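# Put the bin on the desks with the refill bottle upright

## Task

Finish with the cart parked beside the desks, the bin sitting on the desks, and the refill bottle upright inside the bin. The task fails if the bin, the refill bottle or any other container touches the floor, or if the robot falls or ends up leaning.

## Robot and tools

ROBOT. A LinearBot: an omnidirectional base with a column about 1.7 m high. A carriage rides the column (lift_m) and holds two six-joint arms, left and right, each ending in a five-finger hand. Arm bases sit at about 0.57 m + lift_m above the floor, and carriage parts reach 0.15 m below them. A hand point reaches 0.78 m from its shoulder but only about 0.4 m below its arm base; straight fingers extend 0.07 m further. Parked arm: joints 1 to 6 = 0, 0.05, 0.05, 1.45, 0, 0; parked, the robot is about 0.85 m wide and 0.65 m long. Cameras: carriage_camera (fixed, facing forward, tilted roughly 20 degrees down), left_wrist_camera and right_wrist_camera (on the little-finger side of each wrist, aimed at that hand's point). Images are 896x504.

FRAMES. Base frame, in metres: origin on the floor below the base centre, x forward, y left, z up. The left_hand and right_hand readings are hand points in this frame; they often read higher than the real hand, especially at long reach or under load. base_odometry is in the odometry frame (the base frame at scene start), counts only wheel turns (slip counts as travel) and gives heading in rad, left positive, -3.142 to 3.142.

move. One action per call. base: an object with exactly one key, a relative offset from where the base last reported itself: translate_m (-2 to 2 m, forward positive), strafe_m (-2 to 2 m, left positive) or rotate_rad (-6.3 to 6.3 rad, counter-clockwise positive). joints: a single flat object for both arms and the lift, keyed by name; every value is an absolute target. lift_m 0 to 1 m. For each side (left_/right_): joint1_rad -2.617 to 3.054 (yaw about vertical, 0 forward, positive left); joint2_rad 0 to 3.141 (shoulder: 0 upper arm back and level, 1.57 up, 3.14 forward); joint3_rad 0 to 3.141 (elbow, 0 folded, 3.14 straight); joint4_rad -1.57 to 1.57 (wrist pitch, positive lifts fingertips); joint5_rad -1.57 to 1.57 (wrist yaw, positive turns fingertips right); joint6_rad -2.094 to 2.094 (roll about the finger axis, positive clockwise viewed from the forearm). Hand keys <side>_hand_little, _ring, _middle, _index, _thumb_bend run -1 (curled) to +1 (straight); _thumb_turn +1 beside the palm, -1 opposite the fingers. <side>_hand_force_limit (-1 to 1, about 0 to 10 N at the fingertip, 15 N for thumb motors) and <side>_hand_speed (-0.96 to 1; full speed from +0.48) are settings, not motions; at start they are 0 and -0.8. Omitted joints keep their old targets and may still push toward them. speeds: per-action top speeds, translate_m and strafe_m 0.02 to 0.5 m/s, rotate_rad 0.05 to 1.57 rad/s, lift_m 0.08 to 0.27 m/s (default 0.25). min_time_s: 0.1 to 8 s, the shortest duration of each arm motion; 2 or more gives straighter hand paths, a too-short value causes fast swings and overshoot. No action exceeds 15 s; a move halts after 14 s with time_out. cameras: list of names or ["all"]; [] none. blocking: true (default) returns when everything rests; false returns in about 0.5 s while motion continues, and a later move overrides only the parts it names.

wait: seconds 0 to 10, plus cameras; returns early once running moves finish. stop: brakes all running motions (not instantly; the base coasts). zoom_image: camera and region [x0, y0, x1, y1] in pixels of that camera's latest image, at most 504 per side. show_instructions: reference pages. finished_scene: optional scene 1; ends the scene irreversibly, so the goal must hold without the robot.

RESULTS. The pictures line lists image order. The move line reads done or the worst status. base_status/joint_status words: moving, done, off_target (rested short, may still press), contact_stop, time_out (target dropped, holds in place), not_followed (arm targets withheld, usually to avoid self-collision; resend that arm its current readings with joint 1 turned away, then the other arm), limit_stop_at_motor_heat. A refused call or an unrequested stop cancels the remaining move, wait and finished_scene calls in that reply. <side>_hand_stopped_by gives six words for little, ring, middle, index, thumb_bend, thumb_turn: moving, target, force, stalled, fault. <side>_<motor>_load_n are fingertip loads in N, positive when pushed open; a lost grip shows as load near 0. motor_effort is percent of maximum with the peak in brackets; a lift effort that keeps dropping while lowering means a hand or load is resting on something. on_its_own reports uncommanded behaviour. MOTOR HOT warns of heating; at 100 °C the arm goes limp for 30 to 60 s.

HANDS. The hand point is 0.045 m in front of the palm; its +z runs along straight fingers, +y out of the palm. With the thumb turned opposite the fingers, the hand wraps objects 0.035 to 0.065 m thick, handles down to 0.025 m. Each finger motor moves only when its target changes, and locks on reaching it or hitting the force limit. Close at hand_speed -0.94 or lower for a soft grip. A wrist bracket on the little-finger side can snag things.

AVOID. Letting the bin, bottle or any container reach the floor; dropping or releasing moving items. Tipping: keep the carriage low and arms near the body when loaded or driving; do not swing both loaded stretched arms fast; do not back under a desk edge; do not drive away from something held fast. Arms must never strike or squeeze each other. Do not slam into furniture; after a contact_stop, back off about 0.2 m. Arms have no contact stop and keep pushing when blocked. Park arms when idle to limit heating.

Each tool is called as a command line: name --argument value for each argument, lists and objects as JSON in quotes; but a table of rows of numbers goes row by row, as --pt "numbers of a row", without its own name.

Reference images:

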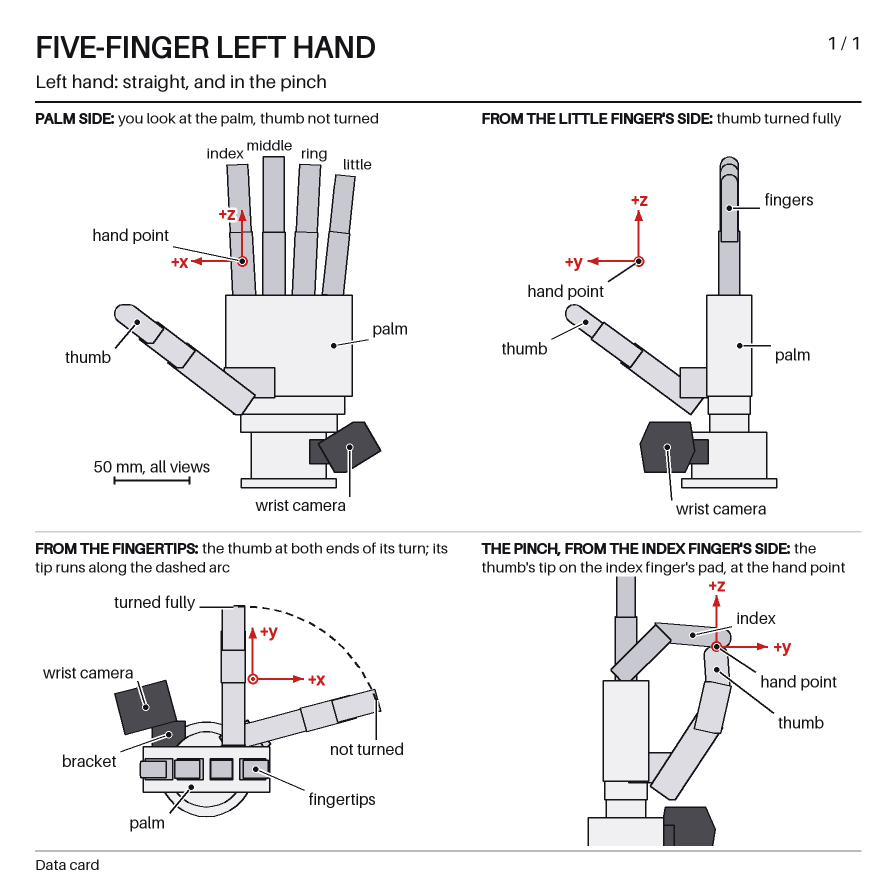

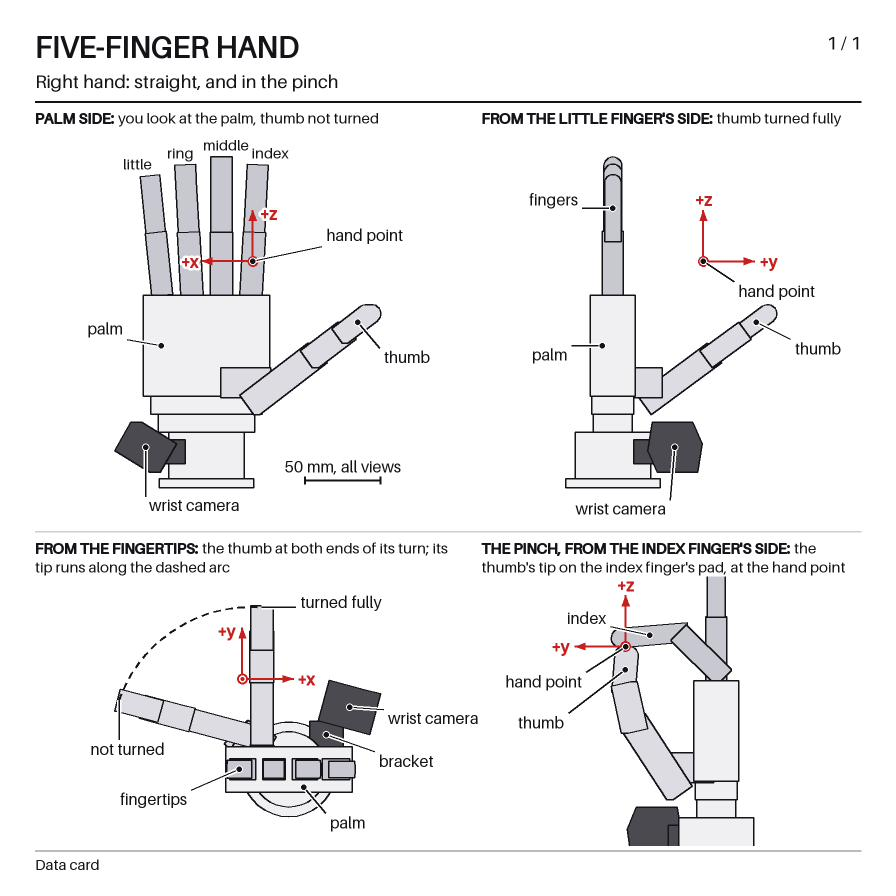

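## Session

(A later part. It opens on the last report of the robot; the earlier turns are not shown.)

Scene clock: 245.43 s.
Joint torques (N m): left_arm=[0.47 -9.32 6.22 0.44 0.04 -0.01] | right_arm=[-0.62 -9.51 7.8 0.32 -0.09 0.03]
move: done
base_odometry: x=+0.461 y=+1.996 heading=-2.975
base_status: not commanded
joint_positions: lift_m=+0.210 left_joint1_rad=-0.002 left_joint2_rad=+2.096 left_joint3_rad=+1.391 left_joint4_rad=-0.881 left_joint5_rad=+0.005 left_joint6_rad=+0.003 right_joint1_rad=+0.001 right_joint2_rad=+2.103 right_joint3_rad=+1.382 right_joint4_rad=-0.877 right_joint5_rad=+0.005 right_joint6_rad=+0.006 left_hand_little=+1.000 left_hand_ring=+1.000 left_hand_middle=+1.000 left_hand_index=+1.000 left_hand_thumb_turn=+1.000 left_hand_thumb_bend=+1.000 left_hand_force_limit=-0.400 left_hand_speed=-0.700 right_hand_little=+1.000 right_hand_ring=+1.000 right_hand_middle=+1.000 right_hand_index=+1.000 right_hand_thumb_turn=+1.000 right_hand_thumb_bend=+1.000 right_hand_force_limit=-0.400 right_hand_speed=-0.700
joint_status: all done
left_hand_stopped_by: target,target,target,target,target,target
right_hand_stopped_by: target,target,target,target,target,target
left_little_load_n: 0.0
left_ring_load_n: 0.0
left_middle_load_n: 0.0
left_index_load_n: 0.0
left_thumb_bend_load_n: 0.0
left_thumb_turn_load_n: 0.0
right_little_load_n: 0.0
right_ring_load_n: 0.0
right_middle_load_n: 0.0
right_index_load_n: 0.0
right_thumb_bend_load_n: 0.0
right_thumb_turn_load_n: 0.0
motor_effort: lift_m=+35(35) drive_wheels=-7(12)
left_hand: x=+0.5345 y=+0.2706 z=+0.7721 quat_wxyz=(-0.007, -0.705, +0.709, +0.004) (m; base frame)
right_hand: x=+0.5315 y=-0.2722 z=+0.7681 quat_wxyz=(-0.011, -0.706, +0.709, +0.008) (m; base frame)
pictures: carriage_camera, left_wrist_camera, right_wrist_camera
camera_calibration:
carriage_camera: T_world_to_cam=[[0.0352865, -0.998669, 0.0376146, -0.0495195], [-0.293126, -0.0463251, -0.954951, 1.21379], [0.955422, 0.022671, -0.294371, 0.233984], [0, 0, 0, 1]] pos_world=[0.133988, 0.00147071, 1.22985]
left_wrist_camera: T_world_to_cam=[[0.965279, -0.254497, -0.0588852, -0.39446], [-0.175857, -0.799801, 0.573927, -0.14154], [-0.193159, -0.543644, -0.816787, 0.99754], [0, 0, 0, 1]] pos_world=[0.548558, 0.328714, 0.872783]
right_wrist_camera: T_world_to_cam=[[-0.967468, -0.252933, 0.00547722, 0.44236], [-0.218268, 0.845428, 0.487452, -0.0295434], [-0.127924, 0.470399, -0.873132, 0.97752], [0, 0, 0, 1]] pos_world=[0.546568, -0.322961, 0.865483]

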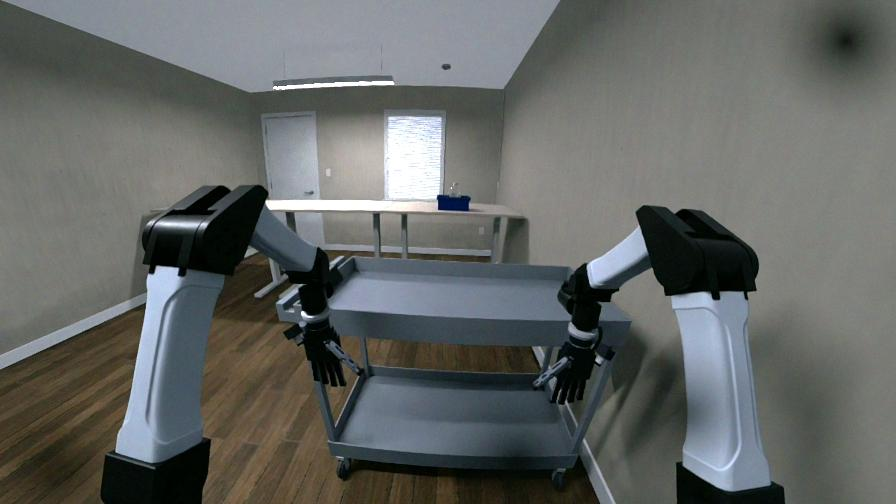

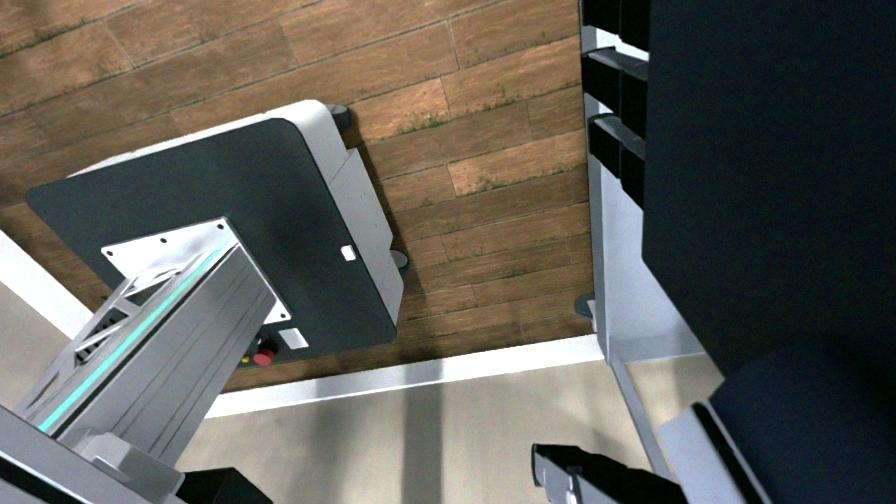

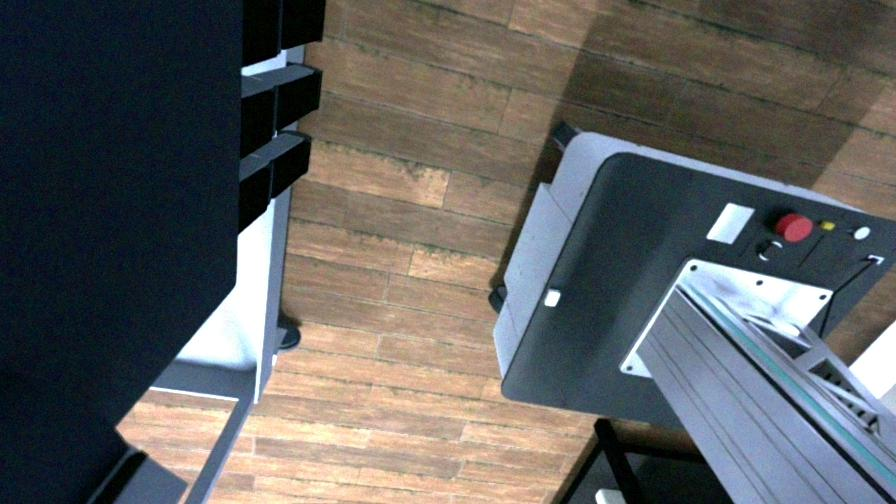

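move --base '{"translate_m": 0.35}' --speeds '{"translate_m": 0.1}' --cameras '["carriage_camera", "left_wrist_camera"]'

Scene clock: 250.00 s.
Joint torques (N m): left_arm=[0.5 -9.29 6.2 0.46 0.04 -0.01] | right_arm=[-0.57 -9.42 7.86 0.29 -0.11 0.05]
move: done
base_odometry: x=+0.116 y=+1.937 heading=-2.974
base_status: done
joint_positions: lift_m=+0.210 left_joint1_rad=-0.002 left_joint2_rad=+2.096 left_joint3_rad=+1.391 left_joint4_rad=-0.885 left_joint5_rad=+0.005 left_joint6_rad=+0.003 right_joint1_rad=+0.001 right_joint2_rad=+2.103 right_joint3_rad=+1.382 right_joint4_rad=-0.876 right_joint5_rad=+0.004 right_joint6_rad=+0.006 left_hand_little=+1.000 left_hand_ring=+1.000 left_hand_middle=+1.000 left_hand_index=+1.000 left_hand_thumb_turn=+1.000 left_hand_thumb_bend=+1.000 left_hand_force_limit=-0.400 left_hand_speed=-0.700 right_hand_little=+1.000 right_hand_ring=+1.000 right_hand_middle=+1.000 right_hand_index=+1.000 right_hand_thumb_turn=+1.000 right_hand_thumb_bend=+1.000 right_hand_force_limit=-0.400 right_hand_speed=-0.700
joint_status: not commanded
left_hand_stopped_by: target,target,target,target,target,target
right_hand_stopped_by: target,target,target,target,target,target
left_little_load_n: 0.0
left_ring_load_n: 0.0
left_middle_load_n: 0.0
left_index_load_n: 0.0
left_thumb_bend_load_n: 0.0
left_thumb_turn_load_n: 0.0
right_little_load_n: 0.0
right_ring_load_n: 0.0
right_middle_load_n: 0.0
right_index_load_n: 0.0
right_thumb_bend_load_n: 0.0
right_thumb_turn_load_n: 0.0
motor_effort: lift_m=+35(35) drive_wheels=-10(15)
left_hand: x=+0.5334 y=+0.2706 z=+0.7724 quat_wxyz=(-0.009, -0.705, +0.709, +0.005) (m; base frame)
right_hand: x=+0.5317 y=-0.2721 z=+0.7681 quat_wxyz=(-0.011, -0.705, +0.709, +0.008) (m; base frame)
pictures: carriage_camera, left_wrist_camera
camera_calibration:
carriage_camera: T_world_to_cam=[[0.0352865, -0.998669, 0.0376146, -0.0495195], [-0.293126, -0.0463251, -0.954951, 1.21379], [0.955422, 0.022671, -0.294371, 0.233984], [0, 0, 0, 1]] pos_world=[0.133988, 0.00147071, 1.22985]
left_wrist_camera: T_world_to_cam=[[0.965044, -0.254428, -0.0629068, -0.390159], [-0.173406, -0.799811, 0.574658, -0.143761], [-0.196523, -0.543662, -0.815972, 0.998715], [0, 0, 0, 1]] pos_world=[0.547862, 0.328714, 0.872993]

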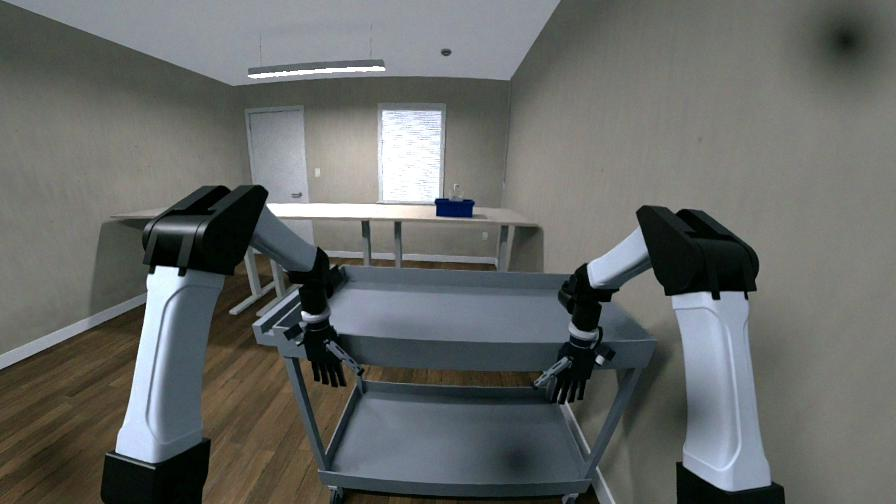

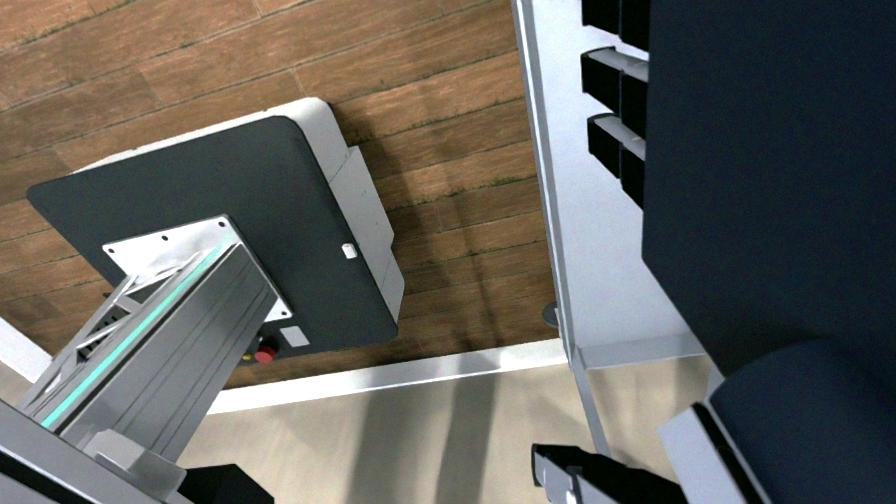

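move --base '{"translate_m": 0.4}' --speeds '{"translate_m": 0.09}' --cameras '["carriage_camera"]'

Scene clock: 256.27 s.
Joint torques (N m): left_arm=[0.42 -9.32 6.22 0.47 0.07 0.04] | right_arm=[-0.55 -9.43 7.8 0.31 -0.08 0.08]
move: done
base_odometry: x=-0.279 y=+1.870 heading=-2.973
base_status: done
joint_positions: lift_m=+0.210 left_joint1_rad=-0.001 left_joint2_rad=+2.096 left_joint3_rad=+1.391 left_joint4_rad=-0.885 left_joint5_rad=+0.001 left_joint6_rad=-0.002 right_joint1_rad=+0.001 right_joint2_rad=+2.103 right_joint3_rad=+1.382 right_joint4_rad=-0.877 right_joint5_rad=+0.004 right_joint6_rad=+0.001 left_hand_little=+1.000 left_hand_ring=+1.000 left_hand_middle=+1.000 left_hand_index=+1.000 left_hand_thumb_turn=+1.000 left_hand_thumb_bend=+1.000 left_hand_force_limit=-0.400 left_hand_speed=-0.700 right_hand_little=+1.000 right_hand_ring=+1.000 right_hand_middle=+1.000 right_hand_index=+1.000 right_hand_thumb_turn=+1.000 right_hand_thumb_bend=+1.000 right_hand_force_limit=-0.400 right_hand_speed=-0.700
joint_status: not commanded
left_hand_stopped_by: target,target,target,target,target,target
right_hand_stopped_by: target,target,target,target,target,target
left_little_load_n: 0.0
left_ring_load_n: 0.0
left_middle_load_n: 0.0
left_index_load_n: 0.0
left_thumb_bend_load_n: 0.0
left_thumb_turn_load_n: 0.0
right_little_load_n: 0.0
right_ring_load_n: 0.0
right_middle_load_n: 0.0
right_index_load_n: 0.0
right_thumb_bend_load_n: 0.0
right_thumb_turn_load_n: 0.0
motor_effort: lift_m=+34(35) drive_wheels=-7(18)
left_hand: x=+0.5336 y=+0.2712 z=+0.7722 quat_wxyz=(-0.007, -0.707, +0.707, +0.006) (m; base frame)
right_hand: x=+0.5313 y=-0.2724 z=+0.7682 quat_wxyz=(-0.011, -0.707, +0.707, +0.008) (m; base frame)
pictures: carriage_camera
camera_calibration:
carriage_camera: T_world_to_cam=[[0.0352865, -0.998669, 0.0376146, -0.0495195], [-0.293126, -0.0463251, -0.954951, 1.21379], [0.955422, 0.022671, -0.294371, 0.233984], [0, 0, 0, 1]] pos_world=[0.133988, 0.00147071, 1.22985]

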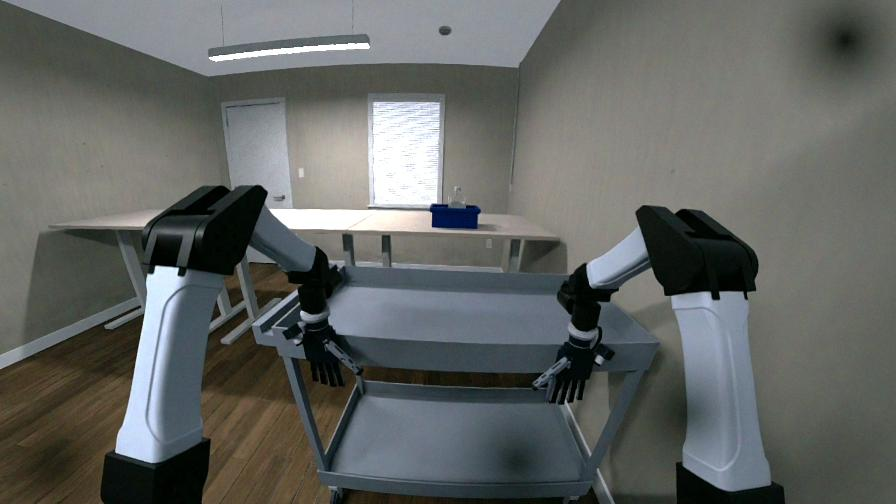

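zoom_image --camera "carriage_camera" --region '[240, 180, 670, 420]'

Scaled by 1.172.

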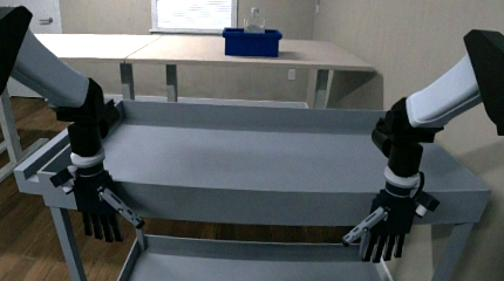

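move --base '{"translate_m": 0.2}' --speeds '{"translate_m": 0.06}' --cameras '["carriage_camera"]'

zoom_image --camera "carriage_camera" --region '[240, 180, 670, 420]'

Scene clock: 261.30 s.
Joint torques (N m): left_arm=[0.43 -9.29 6.19 0.46 0.07 0.06] | right_arm=[-0.55 -9.4 7.76 0.27 -0.09 0.09]
move: done
base_odometry: x=-0.476 y=+1.836 heading=-2.972
base_status: done
joint_positions: lift_m=+0.210 left_joint1_rad=-0.001 left_joint2_rad=+2.096 left_joint3_rad=+1.391 left_joint4_rad=-0.886 left_joint5_rad=+0.001 left_joint6_rad=-0.003 right_joint1_rad=+0.001 right_joint2_rad=+2.103 right_joint3_rad=+1.382 right_joint4_rad=-0.880 right_joint5_rad=+0.004 right_joint6_rad=+0.001 left_hand_little=+1.000 left_hand_ring=+1.000 left_hand_middle=+1.000 left_hand_index=+1.000 left_hand_thumb_turn=+1.000 left_hand_thumb_bend=+1.000 left_hand_force_limit=-0.400 left_hand_speed=-0.700 right_hand_little=+1.000 right_hand_ring=+1.000 right_hand_middle=+1.000 right_hand_index=+1.000 right_hand_thumb_turn=+1.000 right_hand_thumb_bend=+1.000 right_hand_force_limit=-0.400 right_hand_speed=-0.700
joint_status: not commanded
left_hand_stopped_by: target,target,target,target,target,target
right_hand_stopped_by: target,target,target,target,target,target
left_little_load_n: 0.0
left_ring_load_n: 0.0
left_middle_load_n: 0.0
left_index_load_n: 0.0
left_thumb_bend_load_n: 0.0
left_thumb_turn_load_n: 0.0
right_little_load_n: 0.0
right_ring_load_n: 0.0
right_middle_load_n: 0.0
right_index_load_n: 0.0
right_thumb_bend_load_n: 0.0
right_thumb_turn_load_n: 0.0
motor_effort: lift_m=+34(35) drive_wheels=-8(14)
left_hand: x=+0.5332 y=+0.2711 z=+0.7723 quat_wxyz=(-0.008, -0.708, +0.707, +0.007) (m; base frame)
right_hand: x=+0.5305 y=-0.2724 z=+0.7684 quat_wxyz=(-0.012, -0.707, +0.707, +0.009) (m; base frame)
pictures: carriage_camera
camera_calibration:
carriage_camera: T_world_to_cam=[[0.0352865, -0.998669, 0.0376146, -0.0495195], [-0.293126, -0.0463251, -0.954951, 1.21379], [0.955422, 0.022671, -0.294371, 0.233984], [0, 0, 0, 1]] pos_world=[0.133988, 0.00147071, 1.22985]

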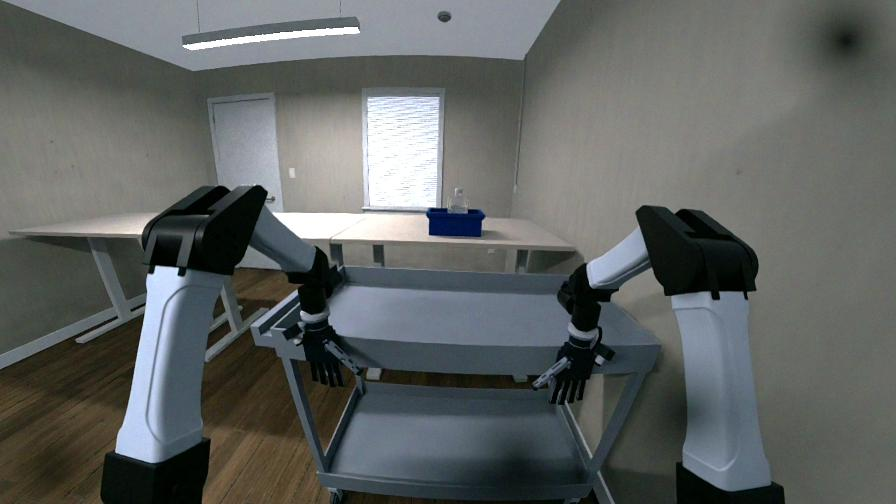

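Scaled by 1.172.

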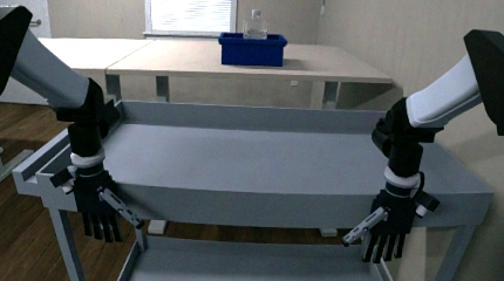

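move --base '{"translate_m": 0.07}' --speeds '{"translate_m": 0.05}' --cameras '["carriage_camera"]'

zoom_image --camera "carriage_camera" --region '[240, 180, 670, 420]'

zoom_image --camera "carriage_camera" --region '[330, 220, 450, 290]'

Scene clock: 264.30 s.
Joint torques (N m): left_arm=[0.43 -9.31 6.19 0.48 0.08 0.06] | right_arm=[-0.54 -9.44 7.77 0.29 -0.09 0.08]
move: done
base_odometry: x=-0.545 y=+1.824 heading=-2.971
base_status: done
joint_positions: lift_m=+0.210 left_joint1_rad=-0.001 left_joint2_rad=+2.096 left_joint3_rad=+1.391 left_joint4_rad=-0.887 left_joint5_rad=+0.001 left_joint6_rad=-0.003 right_joint1_rad=+0.001 right_joint2_rad=+2.103 right_joint3_rad=+1.382 right_joint4_rad=-0.881 right_joint5_rad=+0.004 right_joint6_rad=+0.001 left_hand_little=+1.000 left_hand_ring=+1.000 left_hand_middle=+1.000 left_hand_index=+1.000 left_hand_thumb_turn=+1.000 left_hand_thumb_bend=+1.000 left_hand_force_limit=-0.400 left_hand_speed=-0.700 right_hand_little=+1.000 right_hand_ring=+1.000 right_hand_middle=+1.000 right_hand_index=+1.000 right_hand_thumb_turn=+1.000 right_hand_thumb_bend=+1.000 right_hand_force_limit=-0.400 right_hand_speed=-0.700
joint_status: not commanded
left_hand_stopped_by: target,target,target,target,target,target
right_hand_stopped_by: target,target,target,target,target,target
left_little_load_n: 0.0
left_ring_load_n: 0.0
left_middle_load_n: 0.0
left_index_load_n: 0.0
left_thumb_bend_load_n: 0.0
left_thumb_turn_load_n: 0.0
right_little_load_n: 0.0
right_ring_load_n: 0.0
right_middle_load_n: 0.0
right_index_load_n: 0.0
right_thumb_bend_load_n: 0.0
right_thumb_turn_load_n: 0.0
motor_effort: lift_m=+34(35) drive_wheels=-9(14)
left_hand: x=+0.5330 y=+0.2711 z=+0.7724 quat_wxyz=(-0.008, -0.708, +0.706, +0.007) (m; base frame)
right_hand: x=+0.5302 y=-0.2724 z=+0.7685 quat_wxyz=(-0.012, -0.707, +0.707, +0.010) (m; base frame)
pictures: carriage_camera
camera_calibration:
carriage_camera: T_world_to_cam=[[0.0352865, -0.998669, 0.0376146, -0.0495195], [-0.293126, -0.0463251, -0.954951, 1.21379], [0.955422, 0.022671, -0.294371, 0.233984], [0, 0, 0, 1]] pos_world=[0.133988, 0.00147071, 1.22985]

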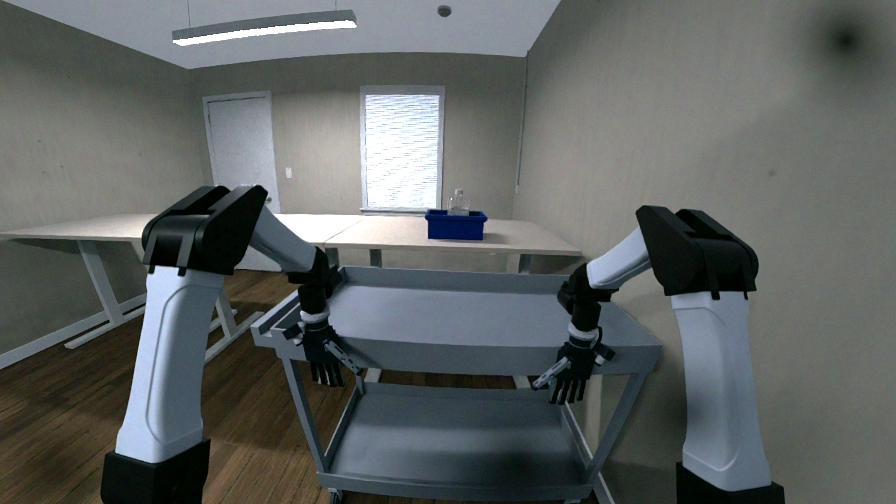

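Scaled by 1.172.

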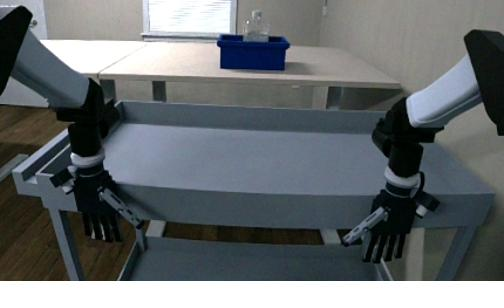

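Scaled by 4.200.

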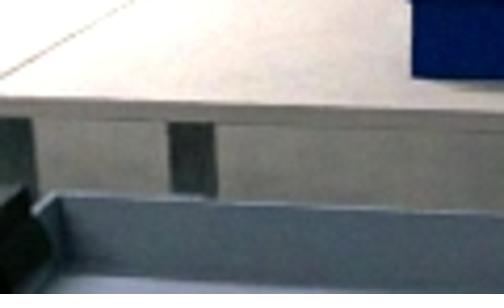

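move --base '{"translate_m": -0.15}' --speeds '{"translate_m": 0.15}'

move --joints '{"lift_m": 0.85}' --cameras '["carriage_camera"]'

zoom_image --camera "carriage_camera" --region '[240, 200, 670, 440]'

Scene clock: 266.67 s.
Joint torques (N m): left_arm=[0.42 -9.28 6.2 0.43 0.07 0.05] | right_arm=[-0.5 -9.37 7.97 0.3 -0.08 0.1]
move: done
base_odometry: x=-0.397 y=+1.849 heading=-2.970
base_status: done
joint_positions: lift_m=+0.210 left_joint1_rad=-0.001 left_joint2_rad=+2.096 left_joint3_rad=+1.391 left_joint4_rad=-0.880 left_joint5_rad=+0.001 left_joint6_rad=-0.003 right_joint1_rad=+0.001 right_joint2_rad=+2.103 right_joint3_rad=+1.382 right_joint4_rad=-0.875 right_joint5_rad=+0.004 right_joint6_rad=+0.001 left_hand_little=+1.000 left_hand_ring=+1.000 left_hand_middle=+1.000 left_hand_index=+1.000 left_hand_thumb_turn=+1.000 left_hand_thumb_bend=+1.000 left_hand_force_limit=-0.400 left_hand_speed=-0.700 right_hand_little=+1.000 right_hand_ring=+1.000 right_hand_middle=+1.000 right_hand_index=+1.000 right_hand_thumb_turn=+1.000 right_hand_thumb_bend=+1.000 right_hand_force_limit=-0.400 right_hand_speed=-0.700
joint_status: not commanded
left_hand_stopped_by: target,target,target,target,target,target
right_hand_stopped_by: target,target,target,target,target,target
left_little_load_n: 0.0
left_ring_load_n: 0.0
left_middle_load_n: 0.0
left_index_load_n: 0.0
left_thumb_bend_load_n: 0.0
left_thumb_turn_load_n: 0.0
right_little_load_n: 0.0
right_ring_load_n: 0.0
right_middle_load_n: 0.0
right_index_load_n: 0.0
right_thumb_bend_load_n: 0.0
right_thumb_turn_load_n: 0.0
motor_effort: lift_m=+34(35) drive_wheels=+3(17)
left_hand: x=+0.5349 y=+0.2711 z=+0.7719 quat_wxyz=(-0.006, -0.708, +0.707, +0.005) (m; base frame)
right_hand: x=+0.5319 y=-0.2724 z=+0.7680 quat_wxyz=(-0.010, -0.707, +0.707, +0.007) (m; base frame)
pictures: none

Scene clock: 269.77 s.
Joint torques (N m): left_arm=[0.46 -9.43 6.17 0.42 0.07 0.05] | right_arm=[-0.51 -9.51 7.73 0.34 -0.04 0.07]
move: done
base_odometry: x=-0.397 y=+1.849 heading=-2.970
base_status: not commanded
joint_positions: lift_m=+0.850 left_joint1_rad=-0.001 left_joint2_rad=+2.097 left_joint3_rad=+1.392 left_joint4_rad=-0.879 left_joint5_rad=+0.001 left_joint6_rad=-0.003 right_joint1_rad=+0.001 right_joint2_rad=+2.104 right_joint3_rad=+1.384 right_joint4_rad=-0.874 right_joint5_rad=+0.004 right_joint6_rad=+0.001 left_hand_little=+1.000 left_hand_ring=+1.000 left_hand_middle=+1.000 left_hand_index=+1.000 left_hand_thumb_turn=+1.000 left_hand_thumb_bend=+1.000 left_hand_force_limit=-0.400 left_hand_speed=-0.700 right_hand_little=+1.000 right_hand_ring=+1.000 right_hand_middle=+1.000 right_hand_index=+1.000 right_hand_thumb_turn=+1.000 right_hand_thumb_bend=+1.000 right_hand_force_limit=-0.400 right_hand_speed=-0.700
joint_status: all done
left_hand_stopped_by: target,target,target,target,target,target
right_hand_stopped_by: target,target,target,target,target,target
left_little_load_n: 0.0
left_ring_load_n: 0.0
left_middle_load_n: 0.0
left_index_load_n: 0.0
left_thumb_bend_load_n: 0.0
left_thumb_turn_load_n: 0.0
right_little_load_n: 0.0
right_ring_load_n: 0.0
right_middle_load_n: 0.0
right_index_load_n: -0.5
right_thumb_bend_load_n: 0.0
right_thumb_turn_load_n: 0.0
motor_effort: lift_m=+32(39) drive_wheels=+8(9)
left_hand: x=+0.5354 y=+0.2711 z=+1.4118 quat_wxyz=(-0.005, -0.708, +0.707, +0.004) (m; base frame)
right_hand: x=+0.5324 y=-0.2724 z=+1.4081 quat_wxyz=(-0.010, -0.707, +0.707, +0.007) (m; base frame)
pictures: carriage_camera
camera_calibration:
carriage_camera: T_world_to_cam=[[0.0352865, -0.998669, 0.0376146, -0.0736004], [-0.293126, -0.0463251, -0.954951, 1.82515], [0.955422, 0.022671, -0.294371, 0.42244], [0, 0, 0, 1]] pos_world=[0.133988, 0.00147071, 1.87005]

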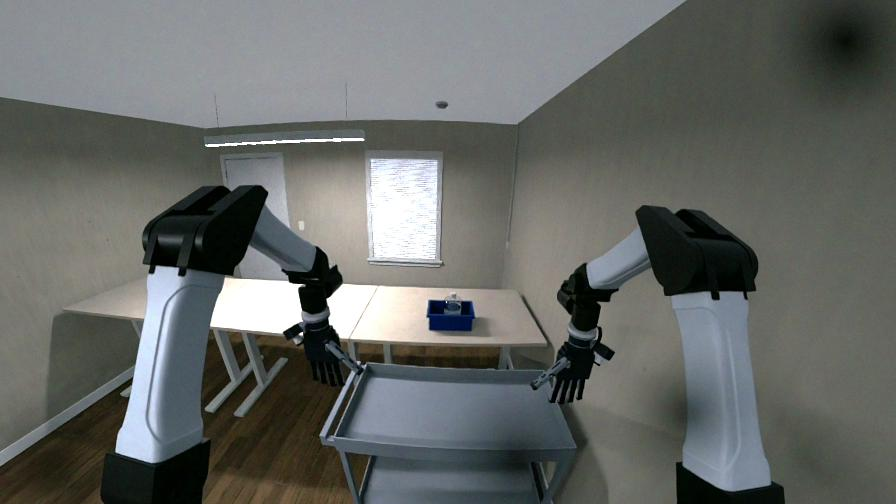

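Scaled by 1.172.

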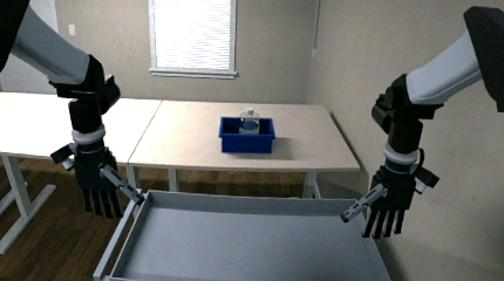

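zoom_image --camera "carriage_camera" --region '[350, 320, 570, 400]'

Scaled by 2.291.

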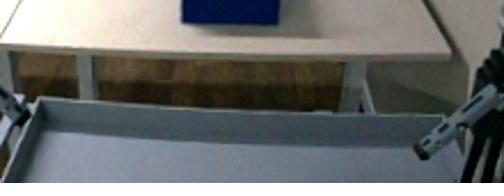

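move --base '{"rotate_rad": 0.028}' --speeds '{"rotate_rad": 0.2}' --joints '{"lift_m": 0.21}'

move --base '{"translate_m": 0.225}' --speeds '{"translate_m": 0.06}' --cameras '["carriage_camera"]'

zoom_image --camera "carriage_camera" --region '[330, 210, 610, 370]'

Scene clock: 274.80 s.
Joint torques (N m): left_arm=[0.16 -9.61 6.09 0.4 0.08 0.06] | right_arm=[-0.73 -9.63 7.68 0.25 -0.06 0.09]
move: done
base_odometry: x=-0.397 y=+1.850 heading=-2.943
base_status: done
joint_positions: lift_m=+0.210 left_joint1_rad=+0.002 left_joint2_rad=+2.098 left_joint3_rad=+1.393 left_joint4_rad=-0.876 left_joint5_rad=+0.001 left_joint6_rad=-0.003 right_joint1_rad=+0.003 right_joint2_rad=+2.104 right_joint3_rad=+1.384 right_joint4_rad=-0.873 right_joint5_rad=+0.003 right_joint6_rad=+0.001 left_hand_little=+1.000 left_hand_ring=+1.000 left_hand_middle=+1.000 left_hand_index=+1.000 left_hand_thumb_turn=+1.000 left_hand_thumb_bend=+1.000 left_hand_force_limit=-0.400 left_hand_speed=-0.700 right_hand_little=+1.000 right_hand_ring=+1.000 right_hand_middle=+1.000 right_hand_index=+1.000 right_hand_thumb_turn=+1.000 right_hand_thumb_bend=+1.000 right_hand_force_limit=-0.400 right_hand_speed=-0.700
joint_status: all done
left_hand_stopped_by: target,target,target,target,target,target
right_hand_stopped_by: target,target,target,target,target,target
left_little_load_n: 0.0
left_ring_load_n: 0.0
left_middle_load_n: 0.0
left_index_load_n: 0.0
left_thumb_bend_load_n: -0.5
left_thumb_turn_load_n: 0.0
right_little_load_n: 0.0
right_ring_load_n: 0.0
right_middle_load_n: 0.0
right_index_load_n: 0.0
right_thumb_bend_load_n: 0.0
right_thumb_turn_load_n: 0.0
motor_effort: lift_m=+34(35) drive_wheels=-9(12)
left_hand: x=+0.5366 y=+0.2724 z=+0.7714 quat_wxyz=(-0.004, -0.709, +0.705, +0.003) (m; base frame)
right_hand: x=+0.5328 y=-0.2716 z=+0.7677 quat_wxyz=(-0.009, -0.708, +0.706, +0.007) (m; base frame)
pictures: none

Scene clock: 279.17 s.
Joint torques (N m): left_arm=[0.17 -9.47 6.02 0.44 0.08 0.05] | right_arm=[-0.62 -9.5 7.5 0.36 -0.07 0.01]
move: done
base_odometry: x=-0.618 y=+1.805 heading=-2.942
base_status: done
joint_positions: lift_m=+0.210 left_joint1_rad=+0.002 left_joint2_rad=+2.098 left_joint3_rad=+1.393 left_joint4_rad=-0.882 left_joint5_rad=+0.001 left_joint6_rad=-0.002 right_joint1_rad=+0.002 right_joint2_rad=+2.104 right_joint3_rad=+1.384 right_joint4_rad=-0.882 right_joint5_rad=+0.003 right_joint6_rad=+0.009 left_hand_little=+1.000 left_hand_ring=+1.000 left_hand_middle=+1.000 left_hand_index=+1.000 left_hand_thumb_turn=+1.000 left_hand_thumb_bend=+1.000 left_hand_force_limit=-0.400 left_hand_speed=-0.700 right_hand_little=+1.000 right_hand_ring=+1.000 right_hand_middle=+1.000 right_hand_index=+1.000 right_hand_thumb_turn=+1.000 right_hand_thumb_bend=+1.000 right_hand_force_limit=-0.400 right_hand_speed=-0.700
joint_status: not commanded
left_hand_stopped_by: target,target,target,target,target,target
right_hand_stopped_by: target,target,target,target,target,target
left_little_load_n: 0.0
left_ring_load_n: 0.0
left_middle_load_n: 0.5
left_index_load_n: 0.0
left_thumb_bend_load_n: 0.0
left_thumb_turn_load_n: 0.0
right_little_load_n: 0.0
right_ring_load_n: 0.0
right_middle_load_n: 0.5
right_index_load_n: 0.0
right_thumb_bend_load_n: 0.0
right_thumb_turn_load_n: 0.0
motor_effort: lift_m=+34(35) drive_wheels=-9(14)
left_hand: x=+0.5351 y=+0.2724 z=+0.7717 quat_wxyz=(-0.006, -0.709, +0.706, +0.005) (m; base frame)
right_hand: x=+0.5307 y=-0.2717 z=+0.7683 quat_wxyz=(-0.012, -0.705, +0.709, +0.010) (m; base frame)
pictures: carriage_camera
camera_calibration:
carriage_camera: T_world_to_cam=[[0.0352865, -0.998669, 0.0376146, -0.0495233], [-0.293126, -0.0463251, -0.954951, 1.21389], [0.955422, 0.022671, -0.294371, 0.234013], [0, 0, 0, 1]] pos_world=[0.133988, 0.00147071, 1.22995]

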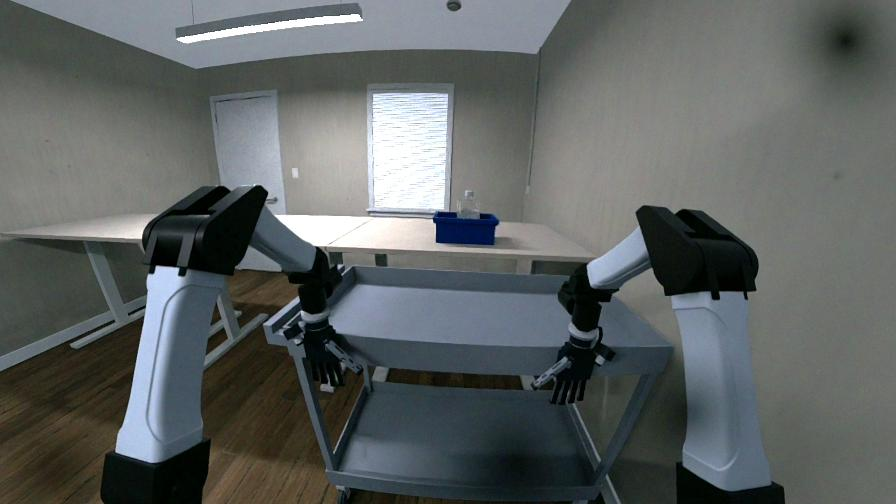

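Scaled by 1.800.

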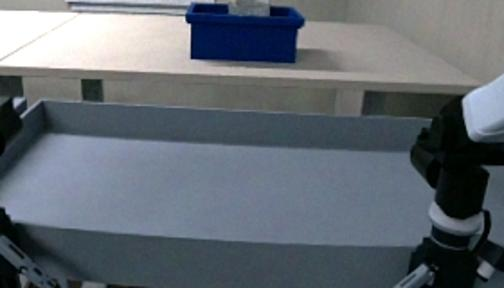

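move --base '{"translate_m": -0.15}' --speeds '{"translate_m": 0.15}'

move --joints '{"lift_m": 0.85}' --cameras '["carriage_camera"]'

zoom_image --camera "carriage_camera" --region '[350, 320, 570, 400]'

zoom_image --camera "carriage_camera" --region '[300, 280, 600, 480]'

Scene clock: 281.93 s.
Joint torques (N m): left_arm=[0.17 -9.4 6.04 0.42 0.08 0.04] | right_arm=[-0.49 -9.52 7.72 0.3 -0.05 0]
move: done
base_odometry: x=-0.471 y=+1.834 heading=-2.941
base_status: done
joint_positions: lift_m=+0.210 left_joint1_rad=+0.002 left_joint2_rad=+2.098 left_joint3_rad=+1.393 left_joint4_rad=-0.879 left_joint5_rad=+0.000 left_joint6_rad=-0.002 right_joint1_rad=+0.001 right_joint2_rad=+2.104 right_joint3_rad=+1.384 right_joint4_rad=-0.875 right_joint5_rad=+0.003 right_joint6_rad=+0.009 left_hand_little=+1.000 left_hand_ring=+1.000 left_hand_middle=+1.000 left_hand_index=+1.000 left_hand_thumb_turn=+1.000 left_hand_thumb_bend=+1.000 left_hand_force_limit=-0.400 left_hand_speed=-0.700 right_hand_little=+1.000 right_hand_ring=+1.000 right_hand_middle=+1.000 right_hand_index=+1.000 right_hand_thumb_turn=+1.000 right_hand_thumb_bend=+1.000 right_hand_force_limit=-0.400 right_hand_speed=-0.700
joint_status: not commanded
left_hand_stopped_by: target,target,target,target,target,target
right_hand_stopped_by: target,target,target,target,target,target
left_little_load_n: 0.0
left_ring_load_n: 0.0
left_middle_load_n: 0.0
left_index_load_n: 0.0
left_thumb_bend_load_n: 0.0
left_thumb_turn_load_n: 0.0
right_little_load_n: 0.0
right_ring_load_n: 0.0
right_middle_load_n: 0.0
right_index_load_n: 0.0
right_thumb_bend_load_n: 0.0
right_thumb_turn_load_n: 0.0
motor_effort: lift_m=+34(35) drive_wheels=+3(18)
left_hand: x=+0.5359 y=+0.2724 z=+0.7715 quat_wxyz=(-0.005, -0.708, +0.706, +0.004) (m; base frame)
right_hand: x=+0.5325 y=-0.2717 z=+0.7679 quat_wxyz=(-0.010, -0.704, +0.710, +0.008) (m; base frame)
pictures: none

Scene clock: 285.03 s.
Joint torques (N m): left_arm=[0.17 -9.47 6 0.41 0.08 0.05] | right_arm=[-0.57 -9.74 7.58 0.3 -0.06 -0.01]
move: done
base_odometry: x=-0.471 y=+1.834 heading=-2.941
base_status: not commanded
joint_positions: lift_m=+0.850 left_joint1_rad=+0.002 left_joint2_rad=+2.098 left_joint3_rad=+1.393 left_joint4_rad=-0.877 left_joint5_rad=+0.000 left_joint6_rad=-0.002 right_joint1_rad=+0.001 right_joint2_rad=+2.105 right_joint3_rad=+1.385 right_joint4_rad=-0.874 right_joint5_rad=+0.003 right_joint6_rad=+0.008 left_hand_little=+1.000 left_hand_ring=+1.000 left_hand_middle=+1.000 left_hand_index=+1.000 left_hand_thumb_turn=+1.000 left_hand_thumb_bend=+1.000 left_hand_force_limit=-0.400 left_hand_speed=-0.700 right_hand_little=+1.000 right_hand_ring=+1.000 right_hand_middle=+1.000 right_hand_index=+1.000 right_hand_thumb_turn=+1.000 right_hand_thumb_bend=+1.000 right_hand_force_limit=-0.400 right_hand_speed=-0.700
joint_status: all done
left_hand_stopped_by: target,target,target,target,target,target
right_hand_stopped_by: target,target,target,target,target,target
left_little_load_n: 0.0
left_ring_load_n: 0.0
left_middle_load_n: 0.0
left_index_load_n: 0.0
left_thumb_bend_load_n: 0.0
left_thumb_turn_load_n: 0.0
right_little_load_n: 0.0
right_ring_load_n: -0.5
right_middle_load_n: 0.0
right_index_load_n: 0.0
right_thumb_bend_load_n: 0.0
right_thumb_turn_load_n: 0.0
motor_effort: lift_m=+32(39) drive_wheels=+4(7)
left_hand: x=+0.5362 y=+0.2724 z=+1.4116 quat_wxyz=(-0.004, -0.708, +0.706, +0.004) (m; base frame)
right_hand: x=+0.5329 y=-0.2717 z=+1.4080 quat_wxyz=(-0.009, -0.705, +0.709, +0.007) (m; base frame)
pictures: carriage_camera
camera_calibration:
carriage_camera: T_world_to_cam=[[0.0352865, -0.998669, 0.0376146, -0.0736004], [-0.293126, -0.0463251, -0.954951, 1.82515], [0.955422, 0.022671, -0.294371, 0.42244], [0, 0, 0, 1]] pos_world=[0.133988, 0.00147071, 1.87005]

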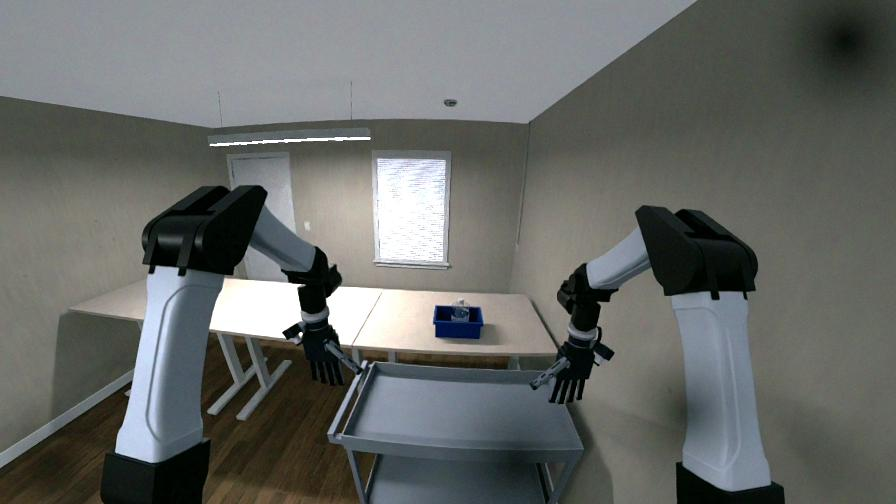

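Scaled by 2.291.

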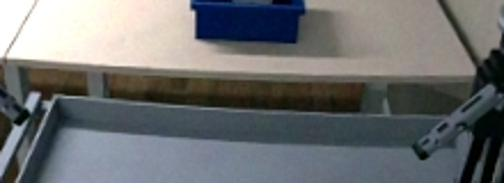

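Scaled by 1.680.

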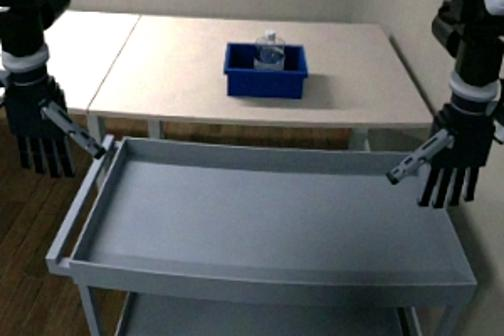

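move --base '{"rotate_rad": 0.02}' --speeds '{"rotate_rad": 0.2}' --joints '{"lift_m": 0.21}'

move --base '{"translate_m": 0.18}' --speeds '{"translate_m": 0.07}'

move --base '{"translate_m": -0.25}' --speeds '{"translate_m": 0.2}'

move --joints '{"lift_m": 0.75, "left_joint1_rad": 0, "left_joint2_rad": 0.05, "left_joint3_rad": 0.05, "left_joint4_rad": 1.45, "right_joint1_rad": 0, "right_joint2_rad": 0.05, "right_joint3_rad": 0.05, "right_joint4_rad": 1.45}' --cameras '["carriage_camera"]'

zoom_image --camera "carriage_camera" --region '[300, 280, 600, 480]'

Scene clock: 288.83 s.
Joint torques (N m): left_arm=[0.16 -9.58 5.96 0.39 0.09 0.06] | right_arm=[-0.59 -9.76 7.6 0.24 -0.04 0]
move: done
base_odometry: x=-0.471 y=+1.835 heading=-2.922
base_status: done
joint_positions: lift_m=+0.210 left_joint1_rad=+0.002 left_joint2_rad=+2.099 left_joint3_rad=+1.394 left_joint4_rad=-0.875 left_joint5_rad=+0.000 left_joint6_rad=-0.002 right_joint1_rad=+0.002 right_joint2_rad=+2.106 right_joint3_rad=+1.385 right_joint4_rad=-0.873 right_joint5_rad=+0.003 right_joint6_rad=+0.008 left_hand_little=+1.000 left_hand_ring=+1.000 left_hand_middle=+1.000 left_hand_index=+1.000 left_hand_thumb_turn=+1.000 left_hand_thumb_bend=+1.000 left_hand_force_limit=-0.400 left_hand_speed=-0.700 right_hand_little=+1.000 right_hand_ring=+1.000 right_hand_middle=+1.000 right_hand_index=+1.000 right_hand_thumb_turn=+1.000 right_hand_thumb_bend=+1.000 right_hand_force_limit=-0.400 right_hand_speed=-0.700
joint_status: all done
left_hand_stopped_by: target,target,target,target,target,target
right_hand_stopped_by: target,target,target,target,target,target
left_little_load_n: 0.0
left_ring_load_n: 0.0
left_middle_load_n: 0.0
left_index_load_n: 0.0
left_thumb_bend_load_n: 0.0
left_thumb_turn_load_n: 0.0
right_little_load_n: 0.0
right_ring_load_n: 0.0
right_middle_load_n: 0.0
right_index_load_n: 0.0
right_thumb_bend_load_n: 0.0
right_thumb_turn_load_n: 0.0
motor_effort: lift_m=+34(35) drive_wheels=+1(9)
left_hand: x=+0.5371 y=+0.2726 z=+0.7713 quat_wxyz=(-0.003, -0.709, +0.706, +0.003) (m; base frame)
right_hand: x=+0.5332 y=-0.2714 z=+0.7675 quat_wxyz=(-0.009, -0.705, +0.709, +0.007) (m; base frame)
pictures: none

Scene clock: 292.20 s.
Joint torques (N m): left_arm=[0.16 -9.58 5.97 0.41 0.09 0.05] | right_arm=[-0.32 -9.63 7.61 0.31 -0.05 -0.05]
move: done
base_odometry: x=-0.646 y=+1.795 heading=-2.921
base_status: done
joint_positions: lift_m=+0.210 left_joint1_rad=+0.002 left_joint2_rad=+2.099 left_joint3_rad=+1.394 left_joint4_rad=-0.877 left_joint5_rad=+0.000 left_joint6_rad=-0.002 right_joint1_rad=-0.001 right_joint2_rad=+2.106 right_joint3_rad=+1.385 right_joint4_rad=-0.882 right_joint5_rad=+0.003 right_joint6_rad=+0.009 left_hand_little=+1.000 left_hand_ring=+1.000 left_hand_middle=+1.000 left_hand_index=+1.000 left_hand_thumb_turn=+1.000 left_hand_thumb_bend=+1.000 left_hand_force_limit=-0.400 left_hand_speed=-0.700 right_hand_little=+1.000 right_hand_ring=+1.000 right_hand_middle=+1.000 right_hand_index=+1.000 right_hand_thumb_turn=+1.000 right_hand_thumb_bend=+1.000 right_hand_force_limit=-0.400 right_hand_speed=-0.700
joint_status: not commanded
left_hand_stopped_by: target,target,target,target,target,target
right_hand_stopped_by: target,target,target,target,target,target
left_little_load_n: 0.0
left_ring_load_n: 0.0
left_middle_load_n: 0.0
left_index_load_n: -0.5
left_thumb_bend_load_n: 0.0
left_thumb_turn_load_n: 0.0
right_little_load_n: 0.0
right_ring_load_n: 0.0
right_middle_load_n: 0.0
right_index_load_n: 0.0
right_thumb_bend_load_n: 0.0
right_thumb_turn_load_n: 0.0
motor_effort: lift_m=+34(35) drive_wheels=-9(13)
left_hand: x=+0.5367 y=+0.2726 z=+0.7714 quat_wxyz=(-0.004, -0.709, +0.706, +0.004) (m; base frame)
right_hand: x=+0.5309 y=-0.2722 z=+0.7681 quat_wxyz=(-0.012, -0.704, +0.710, +0.010) (m; base frame)
pictures: none

Scene clock: 294.53 s.
Joint torques (N m): left_arm=[0.14 -9.61 5.96 0.38 0.1 0.05] | right_arm=[-0.34 -9.61 7.61 0.29 -0.03 -0.03]
move: done
base_odometry: x=-0.402 y=+1.850 heading=-2.920
base_status: done
joint_positions: lift_m=+0.210 left_joint1_rad=+0.002 left_joint2_rad=+2.099 left_joint3_rad=+1.394 left_joint4_rad=-0.874 left_joint5_rad=+0.000 left_joint6_rad=-0.002 right_joint1_rad=+0.000 right_joint2_rad=+2.106 right_joint3_rad=+1.385 right_joint4_rad=-0.874 right_joint5_rad=+0.002 right_joint6_rad=+0.009 left_hand_little=+1.000 left_hand_ring=+1.000 left_hand_middle=+1.000 left_hand_index=+1.000 left_hand_thumb_turn=+1.000 left_hand_thumb_bend=+1.000 left_hand_force_limit=-0.400 left_hand_speed=-0.700 right_hand_little=+1.000 right_hand_ring=+1.000 right_hand_middle=+1.000 right_hand_index=+1.000 right_hand_thumb_turn=+1.000 right_hand_thumb_bend=+1.000 right_hand_force_limit=-0.400 right_hand_speed=-0.700
joint_status: not commanded
left_hand_stopped_by: target,target,target,target,target,target
right_hand_stopped_by: target,target,target,target,target,target
left_little_load_n: 0.0
left_ring_load_n: 0.0
left_middle_load_n: 0.5
left_index_load_n: 0.0
left_thumb_bend_load_n: 0.0
left_thumb_turn_load_n: 0.0
right_little_load_n: 0.0
right_ring_load_n: 0.0
right_middle_load_n: 0.0
right_index_load_n: 0.0
right_thumb_bend_load_n: 0.0
right_thumb_turn_load_n: 0.0
motor_effort: lift_m=+34(35) drive_wheels=-8(17)
left_hand: x=+0.5373 y=+0.2726 z=+0.7712 quat_wxyz=(-0.003, -0.709, +0.706, +0.003) (m; base frame)
right_hand: x=+0.5330 y=-0.2720 z=+0.7676 quat_wxyz=(-0.009, -0.704, +0.710, +0.008) (m; base frame)
pictures: none

Scene clock: 297.23 s.
Joint torques (N m): left_arm=[0.18 2.84 4.27 0.11 0.07 0.04] | right_arm=[-0.39 2.84 4.86 0.14 -0.1 0.04]
move: done
base_odometry: x=-0.402 y=+1.850 heading=-2.920
base_status: not commanded
joint_positions: lift_m=+0.750 left_joint1_rad=+0.002 left_joint2_rad=+0.058 left_joint3_rad=+0.063 left_joint4_rad=+1.435 left_joint5_rad=+0.000 left_joint6_rad=-0.002 right_joint1_rad=+0.000 right_joint2_rad=+0.055 right_joint3_rad=+0.062 right_joint4_rad=+1.441 right_joint5_rad=+0.002 right_joint6_rad=+0.008 left_hand_little=+1.000 left_hand_ring=+1.000 left_hand_middle=+1.000 left_hand_index=+1.000 left_hand_thumb_turn=+1.000 left_hand_thumb_bend=+1.000 left_hand_force_limit=-0.400 left_hand_speed=-0.700 right_hand_little=+1.000 right_hand_ring=+1.000 right_hand_middle=+1.000 right_hand_index=+1.000 right_hand_thumb_turn=+1.000 right_hand_thumb_bend=+1.000 right_hand_force_limit=-0.400 right_hand_speed=-0.700
joint_status: all done
left_hand_stopped_by: target,target,target,target,target,target
right_hand_stopped_by: target,target,target,target,target,target
left_little_load_n: 0.0
left_ring_load_n: 0.0
left_middle_load_n: 0.0
left_index_load_n: 0.0
left_thumb_bend_load_n: 0.0
left_thumb_turn_load_n: 0.0
right_little_load_n: 0.0
right_ring_load_n: 0.0
right_middle_load_n: 0.0
right_index_load_n: 0.0
right_thumb_bend_load_n: 0.0
right_thumb_turn_load_n: 0.0
motor_effort: lift_m=+32(39) drive_wheels=-7(13)
left_hand: x=+0.3168 y=+0.2722 z=+1.7986 quat_wxyz=(+0.705, -0.046, +0.046, -0.706) (m; base frame)
right_hand: x=+0.3142 y=-0.2720 z=+1.7992 quat_wxyz=(+0.708, -0.042, +0.044, -0.703) (m; base frame)
pictures: carriage_camera
camera_calibration:
carriage_camera: T_world_to_cam=[[0.0352865, -0.998669, 0.0376146, -0.0698389], [-0.293126, -0.0463251, -0.954951, 1.72966], [0.955422, 0.022671, -0.294371, 0.393003], [0, 0, 0, 1]] pos_world=[0.133988, 0.00147071, 1.77005]

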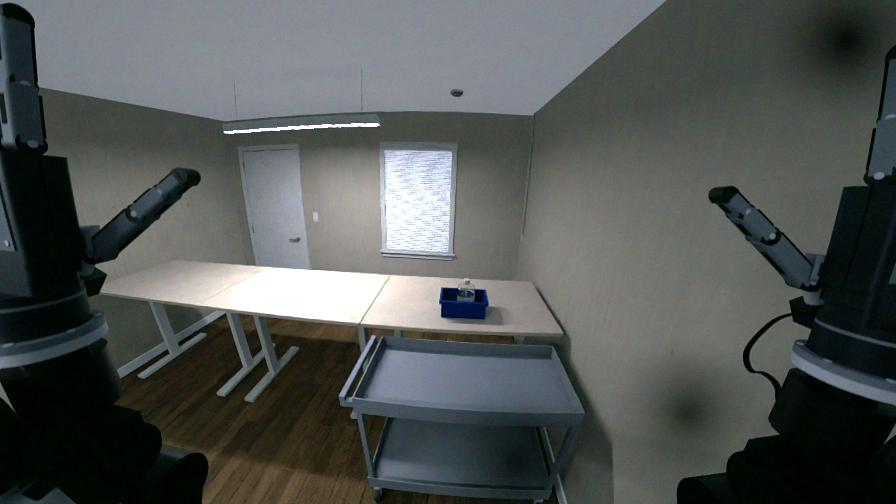

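Scaled by 1.680.

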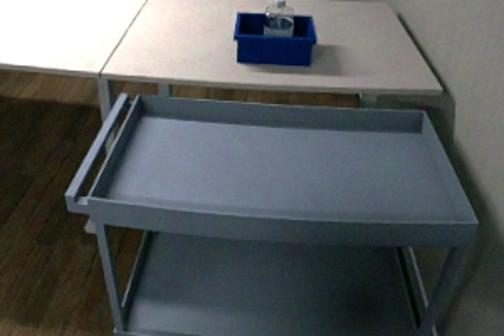

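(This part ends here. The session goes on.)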